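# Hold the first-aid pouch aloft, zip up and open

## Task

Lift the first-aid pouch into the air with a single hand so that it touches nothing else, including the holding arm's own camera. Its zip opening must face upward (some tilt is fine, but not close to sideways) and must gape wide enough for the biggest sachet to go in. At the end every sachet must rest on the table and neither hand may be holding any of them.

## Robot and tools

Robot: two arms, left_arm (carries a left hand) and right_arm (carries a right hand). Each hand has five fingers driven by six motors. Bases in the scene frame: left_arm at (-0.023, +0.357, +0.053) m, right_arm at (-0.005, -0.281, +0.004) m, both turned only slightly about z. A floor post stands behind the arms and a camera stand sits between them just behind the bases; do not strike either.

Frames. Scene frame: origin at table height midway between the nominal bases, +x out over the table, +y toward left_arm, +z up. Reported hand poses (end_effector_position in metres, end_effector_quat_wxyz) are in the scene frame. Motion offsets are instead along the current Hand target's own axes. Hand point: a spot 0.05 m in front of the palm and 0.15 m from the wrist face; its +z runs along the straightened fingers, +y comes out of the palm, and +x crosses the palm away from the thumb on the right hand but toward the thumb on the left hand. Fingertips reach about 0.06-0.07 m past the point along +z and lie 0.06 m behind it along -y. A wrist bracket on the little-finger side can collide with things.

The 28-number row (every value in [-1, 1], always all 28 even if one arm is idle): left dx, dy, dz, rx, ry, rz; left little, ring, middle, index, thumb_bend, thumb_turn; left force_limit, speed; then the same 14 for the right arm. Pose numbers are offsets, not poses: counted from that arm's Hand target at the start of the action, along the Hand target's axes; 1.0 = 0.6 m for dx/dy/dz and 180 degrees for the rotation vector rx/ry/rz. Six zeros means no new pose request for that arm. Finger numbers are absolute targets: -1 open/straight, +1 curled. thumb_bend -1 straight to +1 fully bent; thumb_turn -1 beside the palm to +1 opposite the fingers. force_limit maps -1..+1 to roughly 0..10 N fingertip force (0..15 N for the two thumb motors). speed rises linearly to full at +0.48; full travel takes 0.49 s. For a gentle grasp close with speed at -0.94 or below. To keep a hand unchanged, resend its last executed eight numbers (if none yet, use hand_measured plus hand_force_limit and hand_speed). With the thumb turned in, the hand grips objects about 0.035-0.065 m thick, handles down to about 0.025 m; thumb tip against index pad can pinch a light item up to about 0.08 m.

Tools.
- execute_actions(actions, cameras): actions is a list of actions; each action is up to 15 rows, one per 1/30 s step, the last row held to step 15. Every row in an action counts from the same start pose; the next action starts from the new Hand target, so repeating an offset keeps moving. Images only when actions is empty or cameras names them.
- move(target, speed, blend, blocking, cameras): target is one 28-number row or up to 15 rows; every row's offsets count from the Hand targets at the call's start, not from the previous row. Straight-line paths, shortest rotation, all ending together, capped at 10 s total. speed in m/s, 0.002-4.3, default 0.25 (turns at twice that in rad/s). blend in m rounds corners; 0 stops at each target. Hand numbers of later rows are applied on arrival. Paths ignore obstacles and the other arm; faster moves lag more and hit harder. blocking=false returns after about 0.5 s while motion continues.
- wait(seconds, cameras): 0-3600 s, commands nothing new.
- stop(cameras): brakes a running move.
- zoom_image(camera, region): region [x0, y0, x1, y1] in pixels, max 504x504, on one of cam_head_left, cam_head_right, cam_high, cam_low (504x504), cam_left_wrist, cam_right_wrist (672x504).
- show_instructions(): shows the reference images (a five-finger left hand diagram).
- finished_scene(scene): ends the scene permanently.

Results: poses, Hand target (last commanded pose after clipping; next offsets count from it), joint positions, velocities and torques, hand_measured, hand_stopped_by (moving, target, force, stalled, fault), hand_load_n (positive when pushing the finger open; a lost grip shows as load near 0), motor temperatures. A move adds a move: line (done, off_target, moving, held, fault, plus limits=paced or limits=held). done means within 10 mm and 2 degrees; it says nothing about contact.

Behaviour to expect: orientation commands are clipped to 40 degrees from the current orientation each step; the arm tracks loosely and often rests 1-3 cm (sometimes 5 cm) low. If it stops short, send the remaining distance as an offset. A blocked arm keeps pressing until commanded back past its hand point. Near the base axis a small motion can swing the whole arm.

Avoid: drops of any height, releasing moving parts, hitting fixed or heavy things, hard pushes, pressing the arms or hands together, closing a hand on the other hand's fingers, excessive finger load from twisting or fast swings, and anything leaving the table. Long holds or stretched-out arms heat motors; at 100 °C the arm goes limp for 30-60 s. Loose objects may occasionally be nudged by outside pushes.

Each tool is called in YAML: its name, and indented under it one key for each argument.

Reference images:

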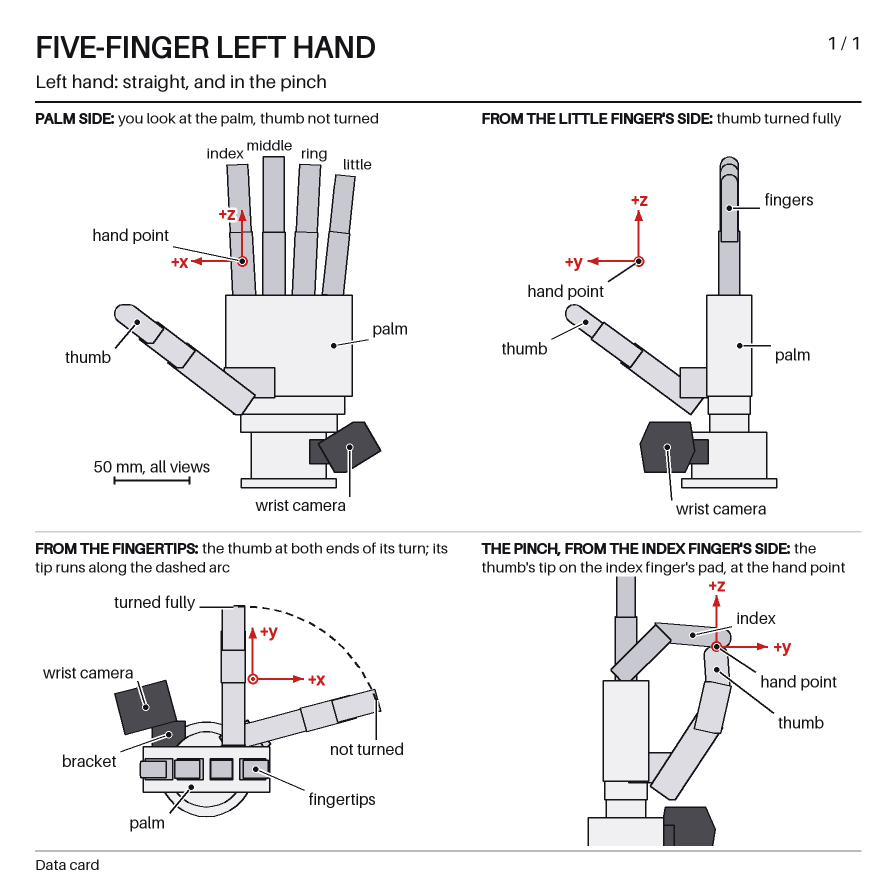

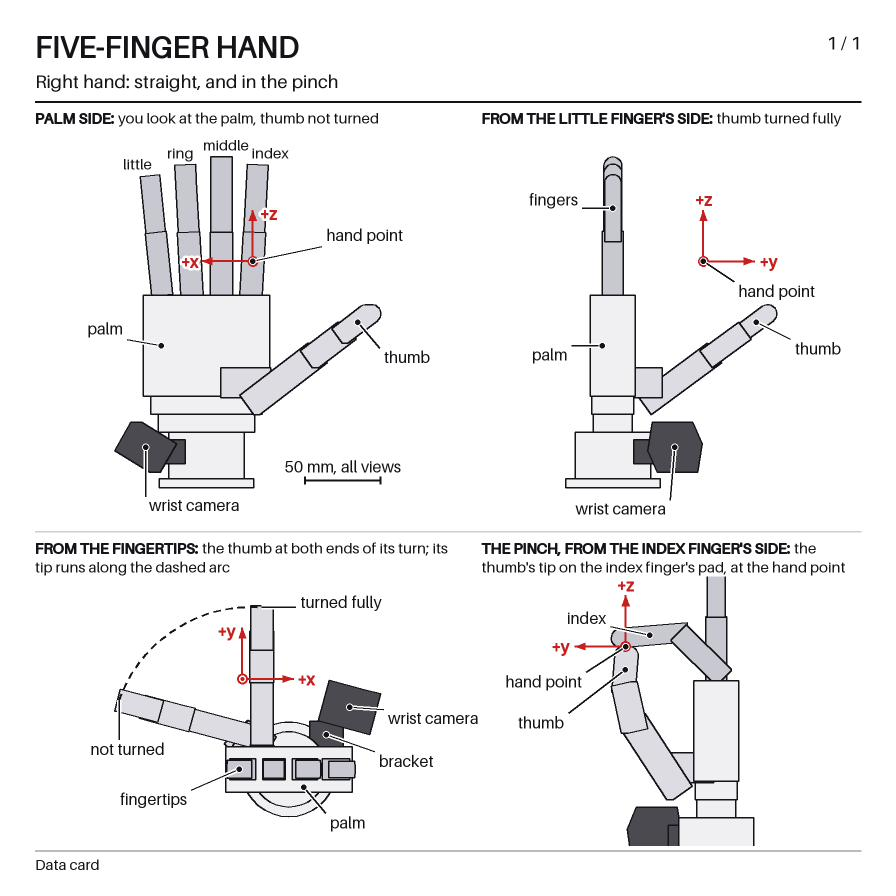

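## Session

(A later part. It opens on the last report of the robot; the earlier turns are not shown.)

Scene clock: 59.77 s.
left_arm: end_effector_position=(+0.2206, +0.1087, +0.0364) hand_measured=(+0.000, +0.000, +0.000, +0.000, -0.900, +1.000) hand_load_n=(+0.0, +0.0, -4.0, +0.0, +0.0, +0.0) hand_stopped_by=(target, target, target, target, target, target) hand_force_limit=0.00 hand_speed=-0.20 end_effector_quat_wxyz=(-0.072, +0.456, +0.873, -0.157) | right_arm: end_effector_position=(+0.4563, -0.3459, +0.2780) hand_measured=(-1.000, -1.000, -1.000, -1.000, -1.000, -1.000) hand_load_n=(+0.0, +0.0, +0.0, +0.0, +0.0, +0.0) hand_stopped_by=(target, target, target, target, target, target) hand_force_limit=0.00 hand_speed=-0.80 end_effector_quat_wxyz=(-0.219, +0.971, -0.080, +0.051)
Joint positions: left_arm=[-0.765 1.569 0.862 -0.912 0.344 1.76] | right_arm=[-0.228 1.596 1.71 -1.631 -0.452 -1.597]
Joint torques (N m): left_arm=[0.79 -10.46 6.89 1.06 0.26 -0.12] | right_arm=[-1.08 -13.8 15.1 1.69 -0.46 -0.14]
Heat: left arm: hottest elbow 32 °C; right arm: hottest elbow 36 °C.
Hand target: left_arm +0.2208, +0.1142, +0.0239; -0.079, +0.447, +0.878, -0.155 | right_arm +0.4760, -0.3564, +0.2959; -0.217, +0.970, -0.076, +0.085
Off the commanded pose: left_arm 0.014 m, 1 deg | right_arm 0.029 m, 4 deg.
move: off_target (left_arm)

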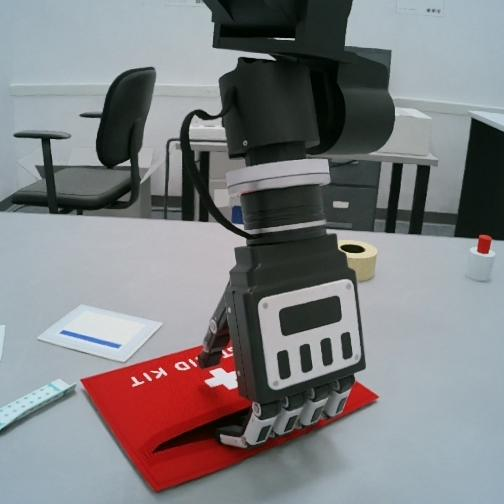

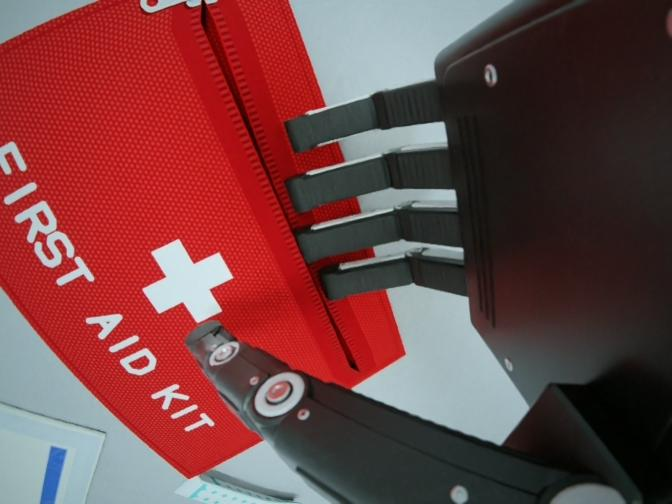

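move:
  target: [0,0.040,-0.0145,0,0,0,0,0,0,0,-0.9,1,0,-0.2,0,0,0,0,0,0,-1,-1,-1,-1,-1,-1,0,-0.8]
  speed: 0.05
  cameras: ["cam_head_right","cam_low","cam_left_wrist"]

zoom_image:
  camera: "cam_low"
  region: [100, 250, 430, 504]

Scene clock: 61.00 s.
left_arm: end_effector_position=(+0.2382, +0.1230, +0.0354) hand_measured=(+0.000, +0.000, +0.000, +0.000, -0.900, +1.000) hand_load_n=(+0.0, +0.0, -5.0, +0.0, +0.0, +0.0) hand_stopped_by=(target, target, target, target, target, target) hand_force_limit=0.00 hand_speed=-0.20 end_effector_quat_wxyz=(-0.065, +0.449, +0.876, -0.162) | right_arm: end_effector_position=(+0.4563, -0.3459, +0.2780) hand_measured=(-1.000, -1.000, -1.000, -1.000, -1.000, -1.000) hand_load_n=(+0.0, +0.0, +0.0, +0.0, +0.0, -0.5) hand_stopped_by=(target, target, target, target, target, target) hand_force_limit=0.00 hand_speed=-0.80 end_effector_quat_wxyz=(-0.219, +0.971, -0.080, +0.051)
Joint positions: left_arm=[-0.702 1.571 0.862 -0.912 0.347 1.809] | right_arm=[-0.228 1.596 1.71 -1.631 -0.452 -1.597]
Joint torques (N m): left_arm=[1.26 -9.41 8.81 0.06 0 0.04] | right_arm=[-0.91 -13.45 15.12 1.63 -0.44 -0.14]
Heat: left arm: hottest elbow 32 °C; right arm: hottest elbow 37 °C.
Hand target: left_arm +0.2413, +0.1292, +0.0237; -0.080, +0.447, +0.878, -0.155 | right_arm +0.4760, -0.3564, +0.2959; -0.217, +0.970, -0.076, +0.085
Off the commanded pose: left_arm 0.013 m, 2 deg | right_arm 0.029 m, 4 deg.
move: off_target (left_arm)

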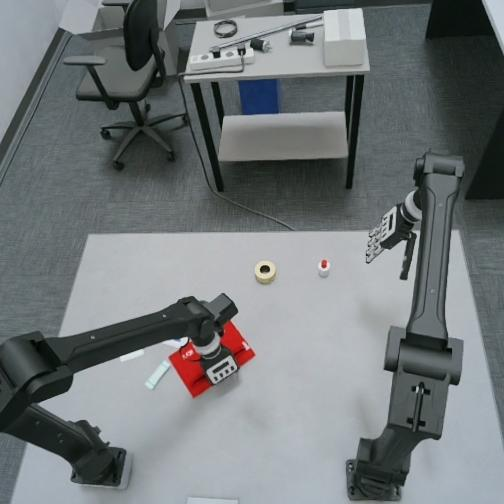

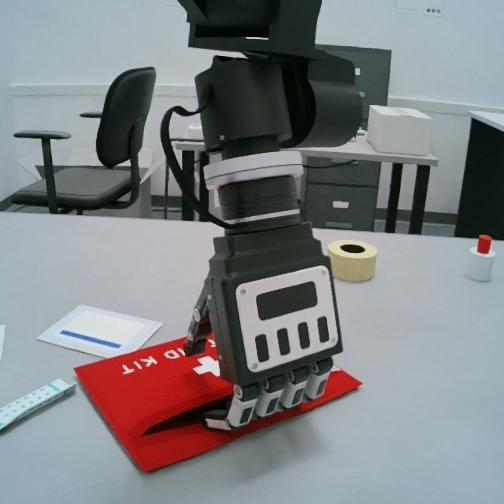

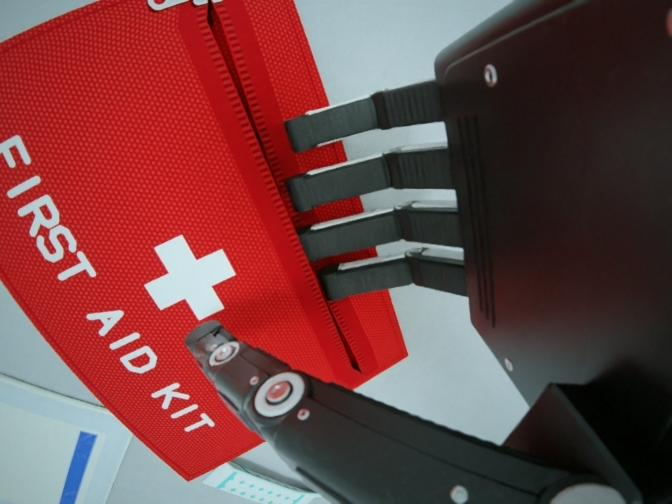

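Scaled by 1.527.

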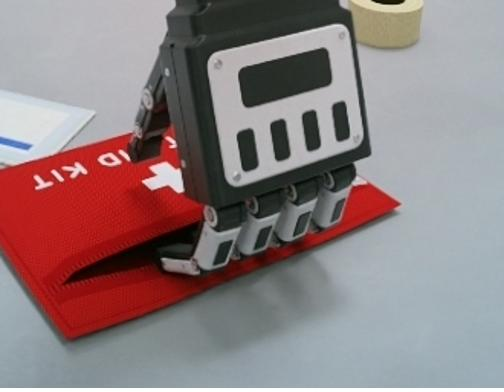

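zoom_image:
  camera: "cam_left_wrist"
  region: [200, 60, 440, 380]

Scaled by 1.575 from the camera's image (finer frame: 960x720).

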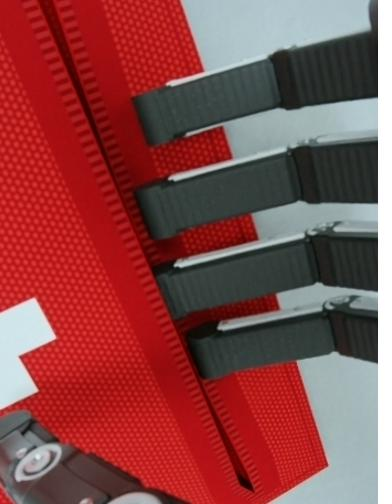

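move:
  target:
    - [0,-0.0171,-0.047,0,0,0,0,0,0,0,-0.9,1,0,-0.2,0,0,0,0,0,0,-1,-1,-1,-1,-1,-1,0,-0.8]
    - [-0.0201,0.0456,-0.0698,0,0,0,0,0,0,0,-0.9,1,0,-0.2,0,0,0,0,0,0,-1,-1,-1,-1,-1,-1,0,-0.8]
  speed: 0.1
  blend: [0.01,0]
  cameras: ["cam_head_right","cam_high","cam_low","cam_left_wrist"]

Scene clock: 69.00 s.
left_arm: end_effector_position=(+0.2703, +0.1479, +0.0502) hand_measured=(+0.000, +0.000, +0.000, +0.000, -0.900, +1.000) hand_load_n=(+0.0, +0.0, +0.0, +0.0, +0.0, -0.5) hand_stopped_by=(target, target, target, target, target, target) hand_force_limit=0.00 hand_speed=-0.20 end_effector_quat_wxyz=(-0.083, +0.444, +0.879, -0.154) | right_arm: end_effector_position=(+0.4563, -0.3459, +0.2780) hand_measured=(-1.000, -1.000, -1.000, -1.000, -1.000, -1.000) hand_load_n=(+0.0, +0.0, +0.0, +0.0, +0.0, +0.0) hand_stopped_by=(target, target, target, target, target, target) hand_force_limit=0.00 hand_speed=-0.80 end_effector_quat_wxyz=(-0.219, +0.971, -0.080, +0.051)
Joint positions: left_arm=[-0.603 1.6 0.942 -1.036 0.331 1.908] | right_arm=[-0.228 1.596 1.71 -1.631 -0.452 -1.597]
Joint torques (N m): left_arm=[0.26 -12.51 10.97 -0.27 0.19 0.04] | right_arm=[-0.56 -13.68 15.24 1.76 -0.45 -0.12]
Heat: left arm: hottest elbow 32 °C; right arm: hottest elbow 37 °C.
Hand target: left_arm +0.2807, +0.1430, +0.0536; -0.080, +0.447, +0.878, -0.155 | right_arm +0.4760, -0.3564, +0.2959; -0.217, +0.970, -0.076, +0.085
Off the commanded pose: left_arm 0.012 m, 1 deg | right_arm 0.029 m, 4 deg.
move: off_target (left_arm)

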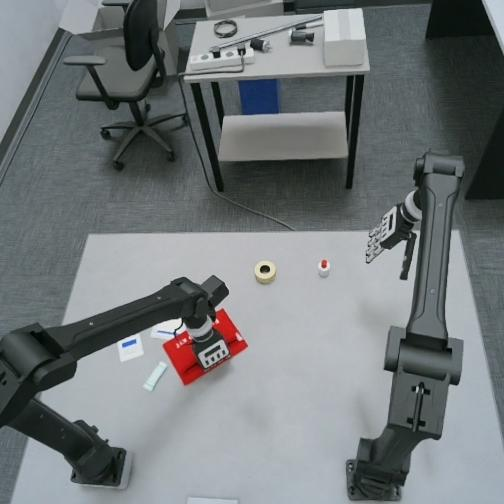

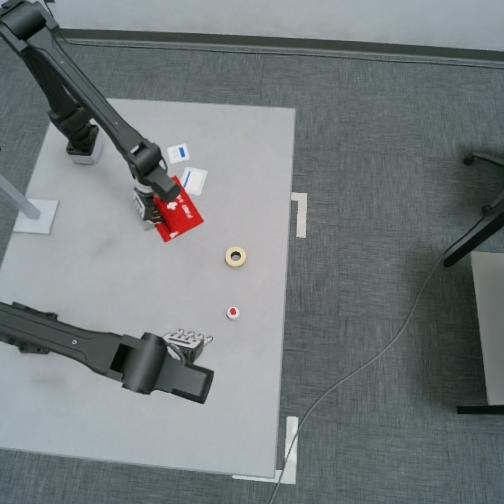

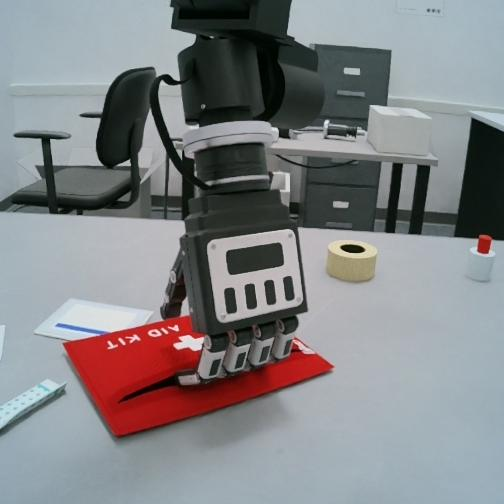

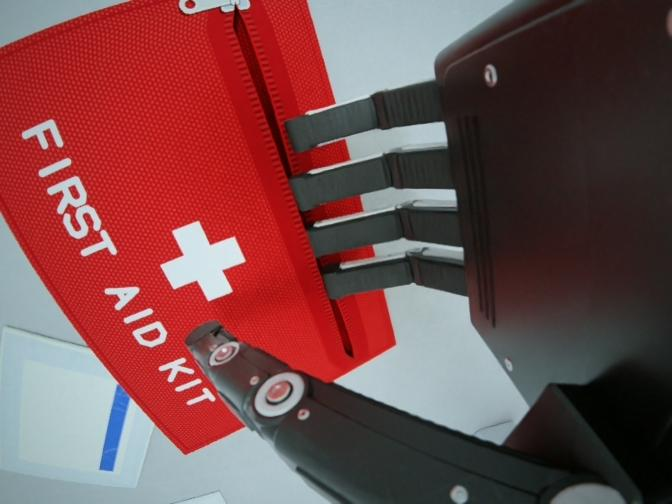

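zoom_image:
  camera: "cam_left_wrist"
  region: [200, 0, 440, 380]

zoom_image:
  camera: "cam_low"
  region: [60, 290, 350, 450]

Scaled by 1.326 from the camera's image (finer frame: 960x720).

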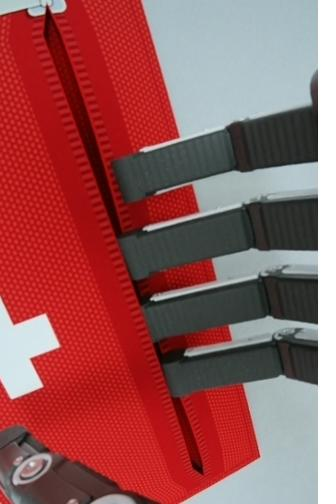

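Scaled by 1.738.

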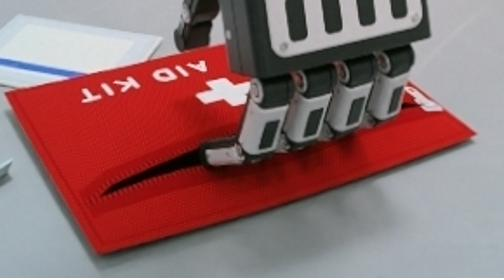

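move:
  target: [0,0.004,0.0252,0,0,0,0,0,0,0,-0.9,1,0,-0.2,0,0,0,0,0,0,-1,-1,-1,-1,-1,-1,0,-0.8]
  speed: 0.05
  cameras: ["cam_head_right","cam_low","cam_left_wrist"]

zoom_image:
  camera: "cam_left_wrist"
  region: [200, 0, 440, 380]

zoom_image:
  camera: "cam_low"
  region: [60, 290, 350, 450]

Scene clock: 70.50 s.
left_arm: end_effector_position=(+0.2722, +0.1466, +0.0410) hand_measured=(+0.000, +0.000, +0.000, +0.000, -0.900, +1.000) hand_load_n=(+0.0, +0.0, +0.0, +0.0, +0.0, +0.0) hand_stopped_by=(target, target, target, target, target, target) hand_force_limit=0.00 hand_speed=-0.20 end_effector_quat_wxyz=(-0.085, +0.444, +0.879, -0.154) | right_arm: end_effector_position=(+0.4563, -0.3459, +0.2780) hand_measured=(-1.000, -1.000, -1.000, -1.000, -1.000, -1.000) hand_load_n=(+0.0, +0.0, +0.0, +0.0, +0.0, +0.0) hand_stopped_by=(target, target, target, target, target, target) hand_force_limit=0.00 hand_speed=-0.80 end_effector_quat_wxyz=(-0.219, +0.971, -0.080, +0.051)
Joint positions: left_arm=[-0.603 1.624 0.942 -1.016 0.331 1.909] | right_arm=[-0.228 1.596 1.71 -1.631 -0.452 -1.597]
Joint torques (N m): left_arm=[-0.32 -12.86 9.14 0.51 0.23 -0.04] | right_arm=[-1.2 -13.63 15.17 1.74 -0.45 -0.14]
Heat: left arm: hottest elbow 32 °C; right arm: hottest elbow 37 °C.
Hand target: left_arm +0.2783, +0.1414, +0.0386; -0.080, +0.447, +0.877, -0.155 | right_arm +0.4760, -0.3564, +0.2959; -0.217, +0.970, -0.076, +0.085
Off the commanded pose: left_arm 0.008 m, 1 deg | right_arm 0.029 m, 4 deg.
move: done

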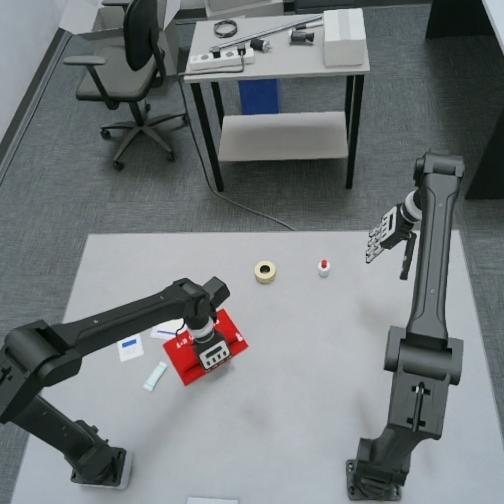

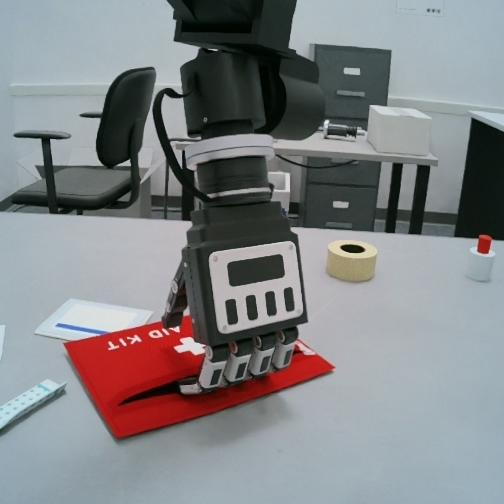

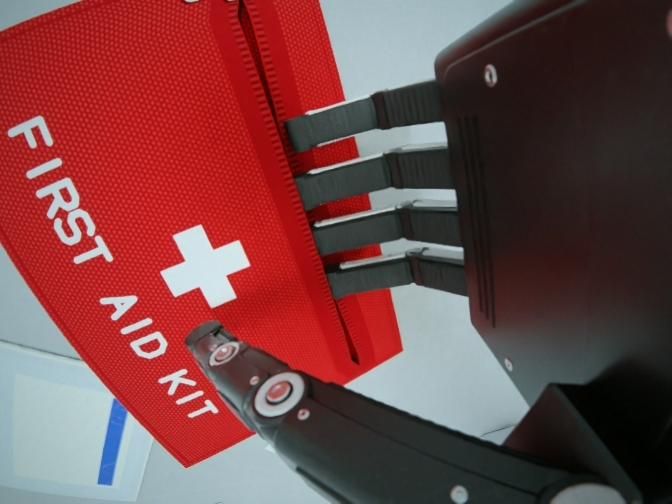

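Scaled by 1.326 from the camera's image (finer frame: 960x720).

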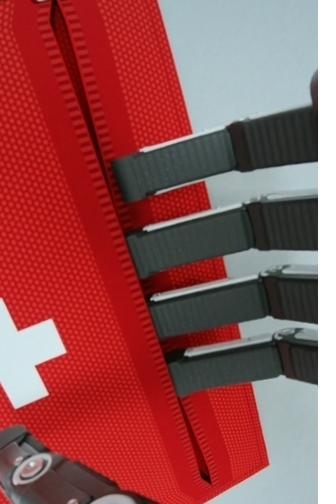

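Scaled by 1.738.

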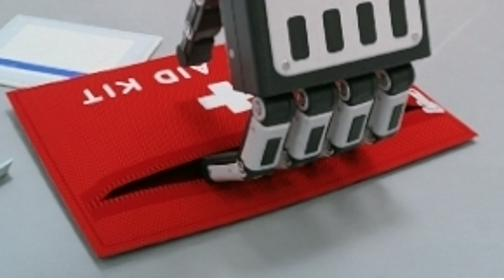

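move:
  target:
    - [0,0.0068,0.0188,0,0,0,0,0,0,0,-0.9,1,0,-0.2,0,0,0,0,0,0,-1,-1,-1,-1,-1,-1,0,-0.8]
    - [0,0.0304,0.0102,0,0,0,0,0,0,0,-0.9,1,0,-0.2,0,0,0,0,0,0,-1,-1,-1,-1,-1,-1,0,-0.8]
  speed: 0.05
  cameras: ["cam_head_right","cam_low","cam_left_wrist"]

zoom_image:
  camera: "cam_left_wrist"
  region: [200, 0, 440, 380]

zoom_image:
  camera: "cam_low"
  region: [60, 290, 350, 450]

Scene clock: 72.33 s.
left_arm: end_effector_position=(+0.2817, +0.1487, +0.0362) hand_measured=(+0.000, +0.000, +0.000, +0.000, -0.900, +1.000) hand_load_n=(+0.5, +0.0, -4.0, +0.0, +0.0, +0.0) hand_stopped_by=(target, target, target, target, target, target) hand_force_limit=0.00 hand_speed=-0.20 end_effector_quat_wxyz=(-0.075, +0.447, +0.877, -0.157) | right_arm: end_effector_position=(+0.4563, -0.3459, +0.2780) hand_measured=(-1.000, -1.000, -1.000, -1.000, -1.000, -1.000) hand_load_n=(+0.0, +0.0, +0.0, -0.5, +0.0, +0.0) hand_stopped_by=(target, target, target, target, target, target) hand_force_limit=0.00 hand_speed=-0.80 end_effector_quat_wxyz=(-0.219, +0.971, -0.080, +0.051)
Joint positions: left_arm=[-0.584 1.634 0.942 -0.992 0.331 1.934] | right_arm=[-0.228 1.596 1.71 -1.631 -0.452 -1.597]
Joint torques (N m): left_arm=[1.03 -10.87 9.51 0.39 0.08 0.09] | right_arm=[-0.91 -13.68 15.17 1.73 -0.47 -0.13]
Heat: left arm: hottest elbow 32 °C; right arm: hottest elbow 37 °C.
Hand target: left_arm +0.2905, +0.1503, +0.0266; -0.080, +0.447, +0.878, -0.155 | right_arm +0.4760, -0.3564, +0.2959; -0.217, +0.970, -0.076, +0.085
Off the commanded pose: left_arm 0.013 m, 1 deg | right_arm 0.029 m, 4 deg.
move: off_target (left_arm)

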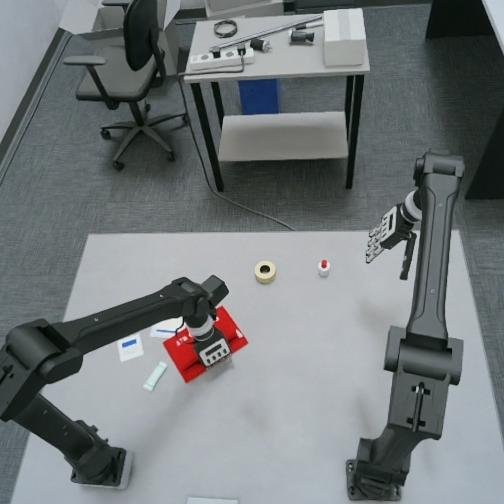

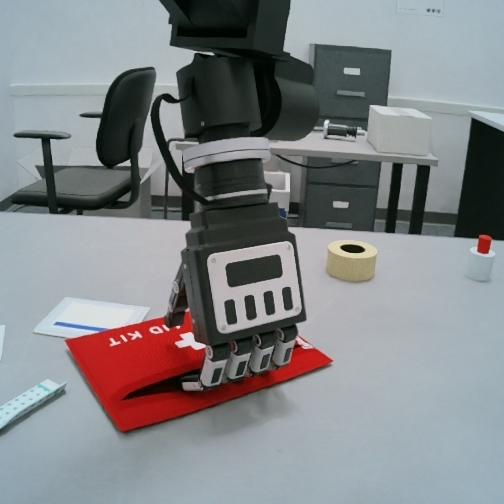

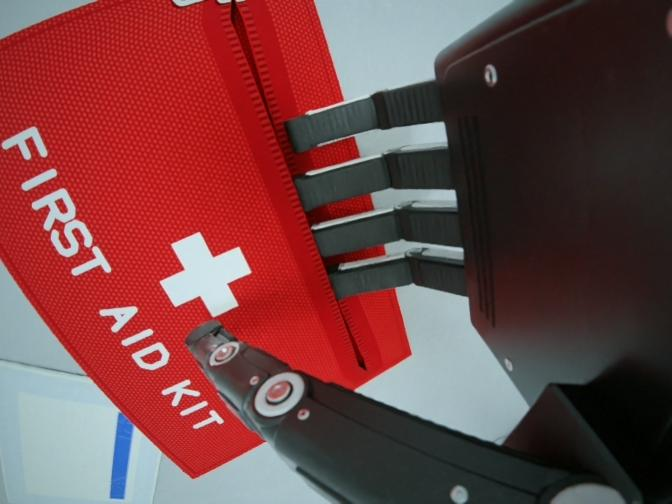

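Scaled by 1.326 from the camera's image (finer frame: 960x720).

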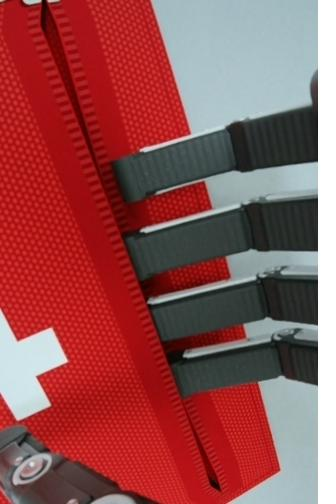

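Scaled by 1.738.

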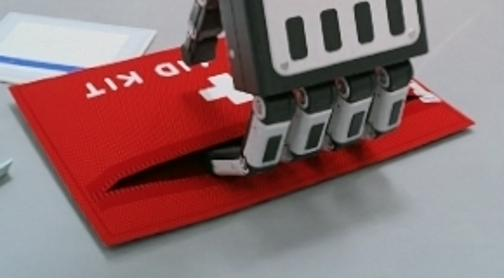

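move:
  target: [0,0,0,0,0,0,0,0,0,0,-0.15,1,0,-0.4,0,0,0,0,0,0,-1,-1,-1,-1,-1,-1,0,-0.8]
  speed: 0.05
  cameras: ["cam_low","cam_left_wrist"]

move:
  target: [0,0,0,0,0,0,0.15,0.15,0.15,0.15,-0.15,1,0,-0.5,0,0,0,0,0,0,-1,-1,-1,-1,-1,-1,0,-0.8]
  speed: 0.05
  cameras: ["cam_low","cam_left_wrist"]

zoom_image:
  camera: "cam_left_wrist"
  region: [200, 0, 440, 380]

zoom_image:
  camera: "cam_low"
  region: [60, 290, 350, 450]

Scene clock: 74.40 s.
left_arm: end_effector_position=(+0.2817, +0.1487, +0.0362) hand_measured=(+0.000, +0.000, +0.000, +0.000, -0.150, +1.000) hand_load_n=(+0.0, +0.0, -4.0, +0.0, +0.0, +0.0) hand_stopped_by=(target, target, target, target, target, target) hand_force_limit=0.00 hand_speed=-0.40 end_effector_quat_wxyz=(-0.075, +0.447, +0.877, -0.157) | right_arm: end_effector_position=(+0.4563, -0.3459, +0.2780) hand_measured=(-1.000, -1.000, -1.000, -1.000, -1.000, -1.000) hand_load_n=(+0.0, -0.5, +0.0, +0.0, +0.0, +0.0) hand_stopped_by=(target, target, target, target, target, target) hand_force_limit=0.00 hand_speed=-0.80 end_effector_quat_wxyz=(-0.219, +0.971, -0.080, +0.051)
Joint positions: left_arm=[-0.584 1.634 0.942 -0.992 0.331 1.934] | right_arm=[-0.228 1.596 1.71 -1.631 -0.452 -1.597]
Joint torques (N m): left_arm=[1.08 -10.75 9.58 0.38 0.08 0.08] | right_arm=[-0.85 -13.92 15.16 1.68 -0.47 -0.14]
Heat: left arm: hottest elbow 32 °C; right arm: hottest elbow 37 °C.
Hand target: left_arm +0.2905, +0.1503, +0.0266; -0.080, +0.447, +0.878, -0.155 | right_arm +0.4760, -0.3564, +0.2959; -0.217, +0.970, -0.076, +0.085
Off the commanded pose: left_arm 0.013 m, 1 deg | right_arm 0.029 m, 4 deg.
move: done

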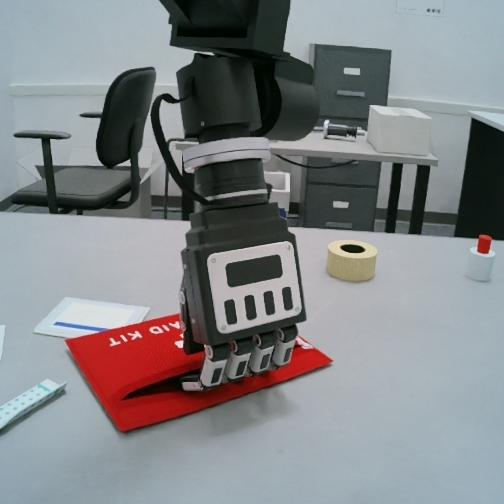

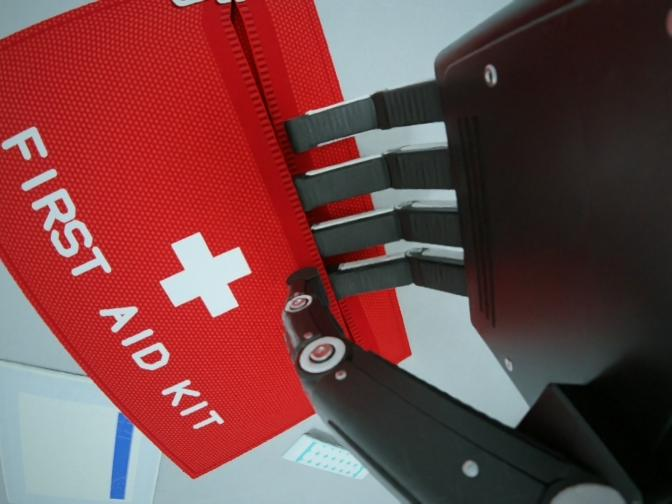

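Scene clock: 74.90 s.
left_arm: end_effector_position=(+0.2797, +0.1516, +0.0280) hand_measured=(+0.150, +0.150, +0.150, +0.150, -0.150, +1.000) hand_load_n=(+0.0, -1.0, -2.0, +0.0, +0.0, +0.0) hand_stopped_by=(target, target, target, target, target, target) hand_force_limit=0.00 hand_speed=-0.50 end_effector_quat_wxyz=(-0.086, +0.446, +0.877, -0.155) | right_arm: end_effector_position=(+0.4563, -0.3459, +0.2780) hand_measured=(-1.000, -1.000, -1.000, -1.000, -1.000, -1.000) hand_load_n=(+0.0, +0.0, +0.0, +0.0, +0.0, +0.0) hand_stopped_by=(target, target, target, target, target, target) hand_force_limit=0.00 hand_speed=-0.80 end_effector_quat_wxyz=(-0.219, +0.971, -0.080, +0.051)
Joint positions: left_arm=[-0.582 1.658 0.942 -0.992 0.329 1.938] | right_arm=[-0.228 1.596 1.71 -1.631 -0.452 -1.597]
Joint torques (N m): left_arm=[0.97 -13.1 9.44 0.35 0.14 0.01] | right_arm=[-0.97 -13.92 15.16 1.7 -0.45 -0.15]
Heat: left arm: hottest elbow 32 °C; right arm: hottest elbow 37 °C.
Hand target: left_arm +0.2904, +0.1502, +0.0266; -0.080, +0.447, +0.877, -0.155 | right_arm +0.4760, -0.3564, +0.2959; -0.217, +0.970, -0.076, +0.085
Off the commanded pose: left_arm 0.011 m, 1 deg | right_arm 0.029 m, 4 deg.
move: done

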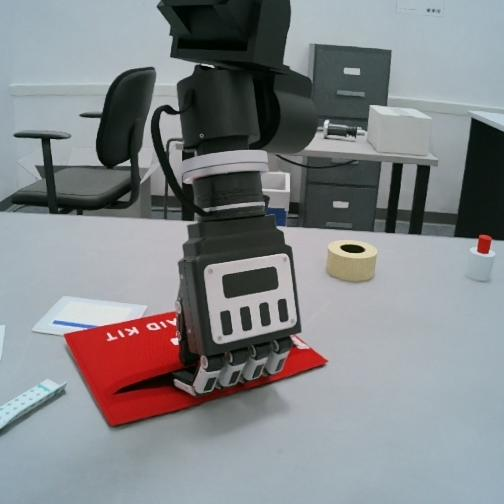

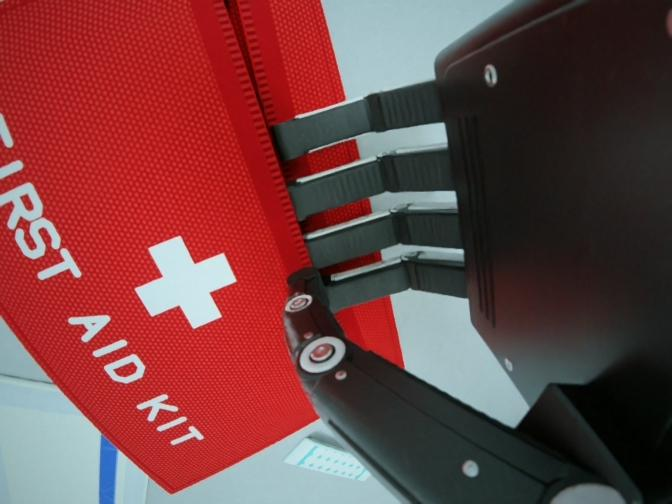

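Scaled by 1.326 from the camera's image (finer frame: 960x720).

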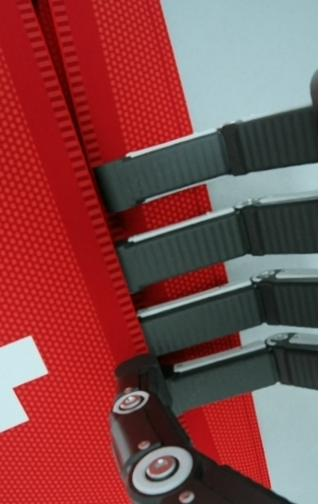

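Scaled by 1.738.

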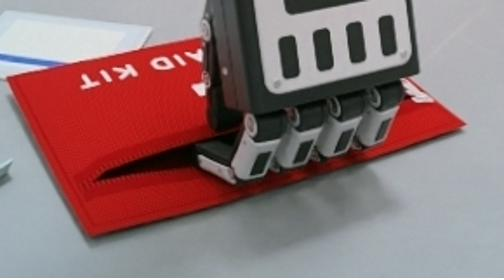

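move:
  target: [0,0.0157,-0.0057,0,0,0,0.3,0.3,0.3,0.3,-0.15,1,0.1,-0.5,0,0,0,0,0,0,-1,-1,-1,-1,-1,-1,0,-0.8]
  speed: 0.05
  cameras: ["cam_low","cam_left_wrist"]

zoom_image:
  camera: "cam_left_wrist"
  region: [200, 0, 440, 380]

zoom_image:
  camera: "cam_low"
  region: [60, 290, 350, 450]

Scene clock: 75.93 s.
left_arm: end_effector_position=(+0.2858, +0.1601, +0.0254) hand_measured=(+0.300, +0.300, +0.278, +0.282, -0.150, +1.000) hand_load_n=(+0.0, +0.0, +13.0, +6.0, +2.0, +0.0) hand_stopped_by=(target, target, force, force, target, target) hand_force_limit=0.10 hand_speed=-0.50 end_effector_quat_wxyz=(-0.085, +0.444, +0.878, -0.155) | right_arm: end_effector_position=(+0.4563, -0.3459, +0.2780) hand_measured=(-1.000, -1.000, -1.000, -1.000, -1.000, -1.000) hand_load_n=(+0.0, +0.0, +0.0, +0.0, +0.0, +0.0) hand_stopped_by=(target, target, target, target, target, target) hand_force_limit=0.00 hand_speed=-0.80 end_effector_quat_wxyz=(-0.219, +0.971, -0.080, +0.051)
Joint positions: left_arm=[-0.555 1.665 0.942 -0.992 0.326 1.961] | right_arm=[-0.228 1.596 1.71 -1.631 -0.452 -1.597]
Joint torques (N m): left_arm=[0.85 -12.92 10.48 -0.09 0.16 0.02] | right_arm=[-0.85 -14.04 15.24 1.73 -0.47 -0.11]
Heat: left arm: hottest elbow 32 °C; right arm: hottest elbow 37 °C.
Hand target: left_arm +0.2986, +0.1562, +0.0266; -0.080, +0.447, +0.878, -0.155 | right_arm +0.4760, -0.3564, +0.2959; -0.217, +0.970, -0.076, +0.085
Off the commanded pose: left_arm 0.013 m, 1 deg | right_arm 0.029 m, 4 deg.
move: off_target (left_arm)

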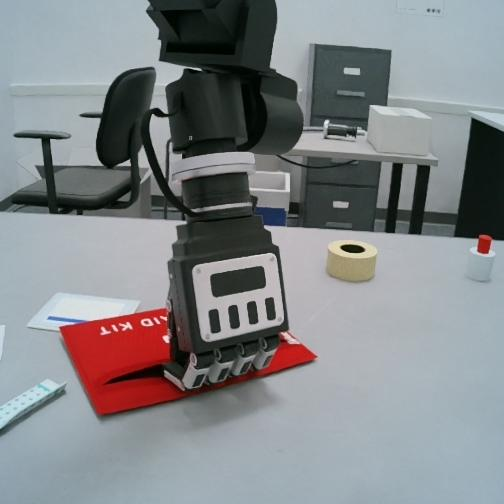

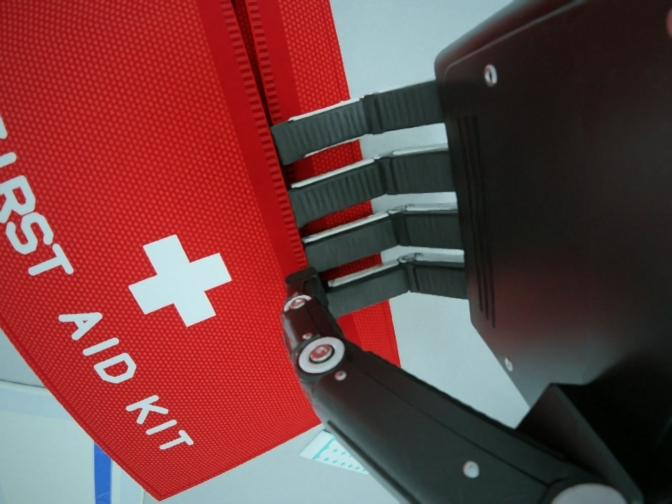

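Scaled by 1.326 from the camera's image (finer frame: 960x720).

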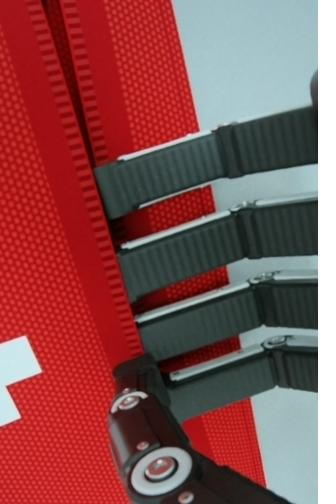

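Scaled by 1.738.

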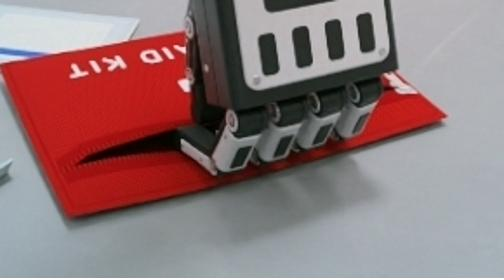

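move:
  target: [0,-0.0171,-0.047,0,0,0,0.3,0.3,0.3,0.3,-0.15,1,0.1,-0.5,0,0,0,0,0,0,-1,-1,-1,-1,-1,-1,0,-0.8]
  speed: 0.05
  cameras: ["cam_low","cam_left_wrist"]

zoom_image:
  camera: "cam_left_wrist"
  region: [200, 0, 440, 380]

zoom_image:
  camera: "cam_low"
  region: [60, 290, 350, 450]

Scene clock: 77.37 s.
left_arm: end_effector_position=(+0.2845, +0.1610, +0.0459) hand_measured=(+0.300, +0.300, +0.278, +0.282, -0.150, +1.000) hand_load_n=(+0.0, +0.0, +13.0, +6.0, +2.0, +0.0) hand_stopped_by=(target, target, force, force, target, target) hand_force_limit=0.10 hand_speed=-0.50 end_effector_quat_wxyz=(-0.094, +0.443, +0.878, -0.154) | right_arm: end_effector_position=(+0.4563, -0.3459, +0.2780) hand_measured=(-1.000, -1.000, -1.000, -1.000, -1.000, -1.000) hand_load_n=(+0.0, -0.5, +0.0, +0.0, +0.0, +0.0) hand_stopped_by=(target, target, target, target, target, target) hand_force_limit=0.00 hand_speed=-0.80 end_effector_quat_wxyz=(-0.219, +0.971, -0.080, +0.051)
Joint positions: left_arm=[-0.555 1.636 0.97 -1.067 0.326 1.962] | right_arm=[-0.228 1.596 1.71 -1.631 -0.452 -1.597]
Joint torques (N m): left_arm=[0.67 -14.8 11.03 -0.35 0.15 0.03] | right_arm=[-0.85 -13.63 15.12 1.72 -0.45 -0.14]
Heat: left arm: hottest elbow 32 °C; right arm: hottest elbow 38 °C.
Hand target: left_arm +0.2987, +0.1562, +0.0567; -0.080, +0.447, +0.878, -0.155 | right_arm +0.4760, -0.3564, +0.2959; -0.217, +0.970, -0.076, +0.085
Off the commanded pose: left_arm 0.018 m, 2 deg | right_arm 0.029 m, 4 deg.
move: off_target (left_arm)

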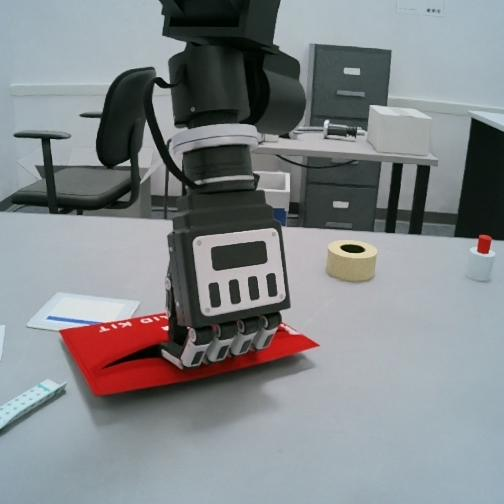

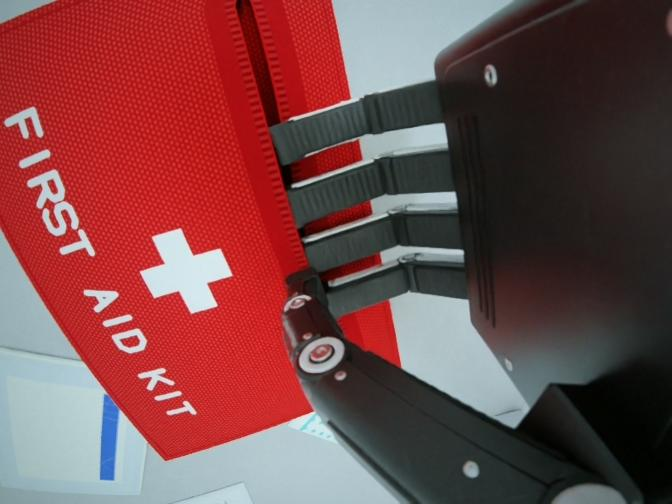

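Scaled by 1.326 from the camera's image (finer frame: 960x720).

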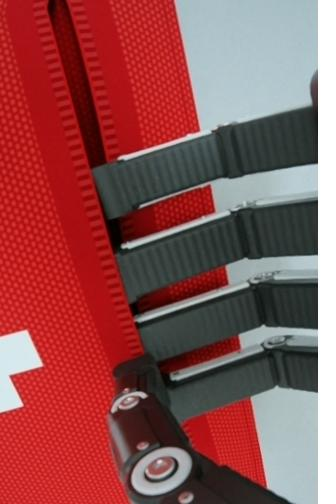

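Scaled by 1.738.

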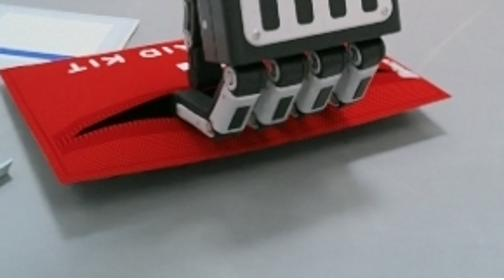

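move:
  target: [0,-0.0228,-0.0627,0,0,0,0.3,0.3,0.3,0.3,-0.15,1,0.1,-0.5,0,0,0,0,0,0,-1,-1,-1,-1,-1,-1,0,-0.8]
  speed: 0.05
  cameras: ["cam_head_right","cam_high","cam_low","cam_left_wrist"]

zoom_image:
  camera: "cam_low"
  region: [60, 250, 370, 430]

Scene clock: 78.90 s.
left_arm: end_effector_position=(+0.2841, +0.1613, +0.0834) hand_measured=(+0.300, +0.300, +0.278, +0.282, -0.150, +1.000) hand_load_n=(+0.0, +0.5, +12.5, +6.5, +2.0, +0.0) hand_stopped_by=(target, target, force, force, target, target) hand_force_limit=0.10 hand_speed=-0.50 end_effector_quat_wxyz=(-0.096, +0.443, +0.878, -0.153) | right_arm: end_effector_position=(+0.4563, -0.3459, +0.2780) hand_measured=(-1.000, -1.000, -1.000, -1.000, -1.000, -1.000) hand_load_n=(+0.0, +0.0, +0.0, +0.0, +0.0, +0.0) hand_stopped_by=(target, target, target, target, target, target) hand_force_limit=0.00 hand_speed=-0.80 end_effector_quat_wxyz=(-0.219, +0.971, -0.080, +0.051)
Joint positions: left_arm=[-0.555 1.577 1.016 -1.176 0.326 1.962] | right_arm=[-0.228 1.596 1.71 -1.631 -0.452 -1.597]
Joint torques (N m): left_arm=[0.5 -14.68 11.89 -0.35 0.15 0.02] | right_arm=[-0.97 -13.8 15.24 1.72 -0.45 -0.15]
Heat: left arm: hottest elbow 32 °C; right arm: hottest elbow 38 °C.
Hand target: left_arm +0.2988, +0.1562, +0.0966; -0.080, +0.447, +0.878, -0.155 | right_arm +0.4760, -0.3564, +0.2959; -0.217, +0.970, -0.076, +0.085
Off the commanded pose: left_arm 0.020 m, 2 deg | right_arm 0.029 m, 4 deg.
move: off_target (left_arm)

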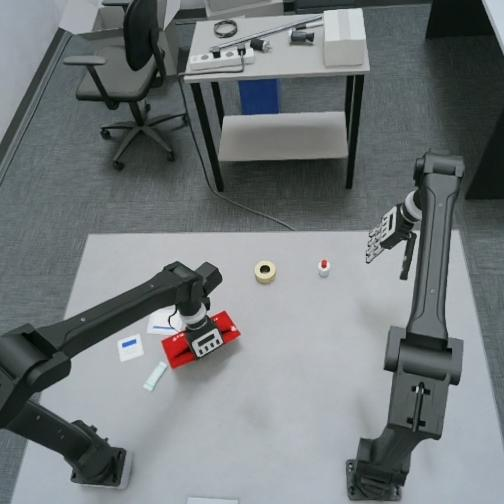

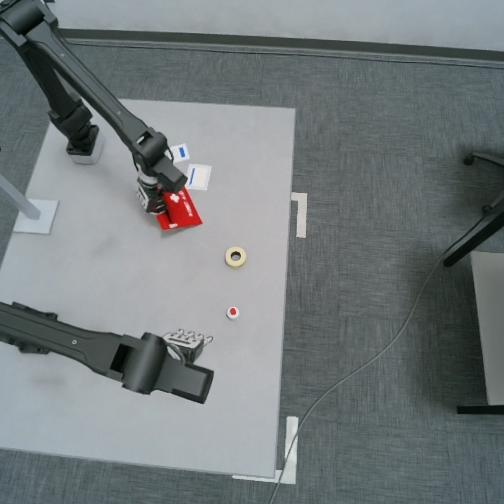

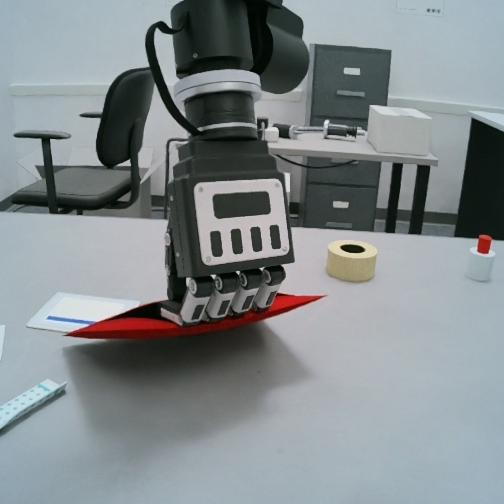

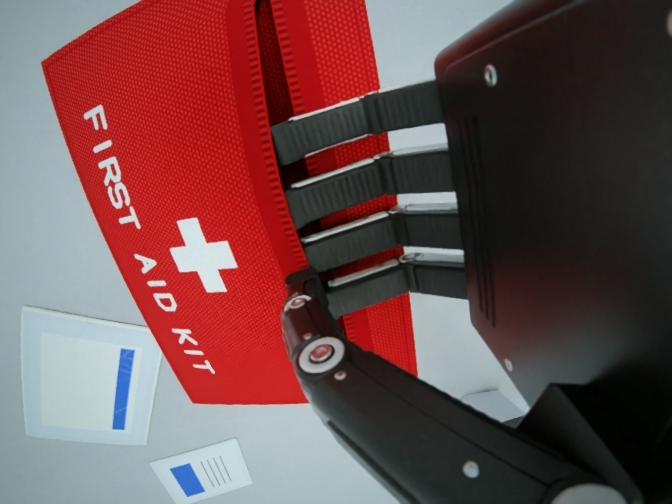

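Scaled by 1.626.

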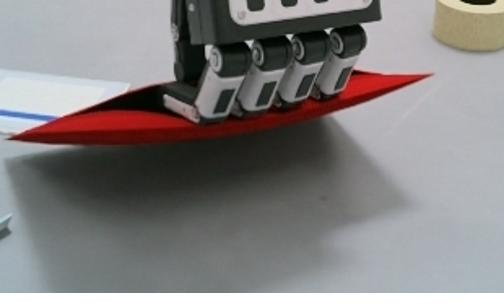

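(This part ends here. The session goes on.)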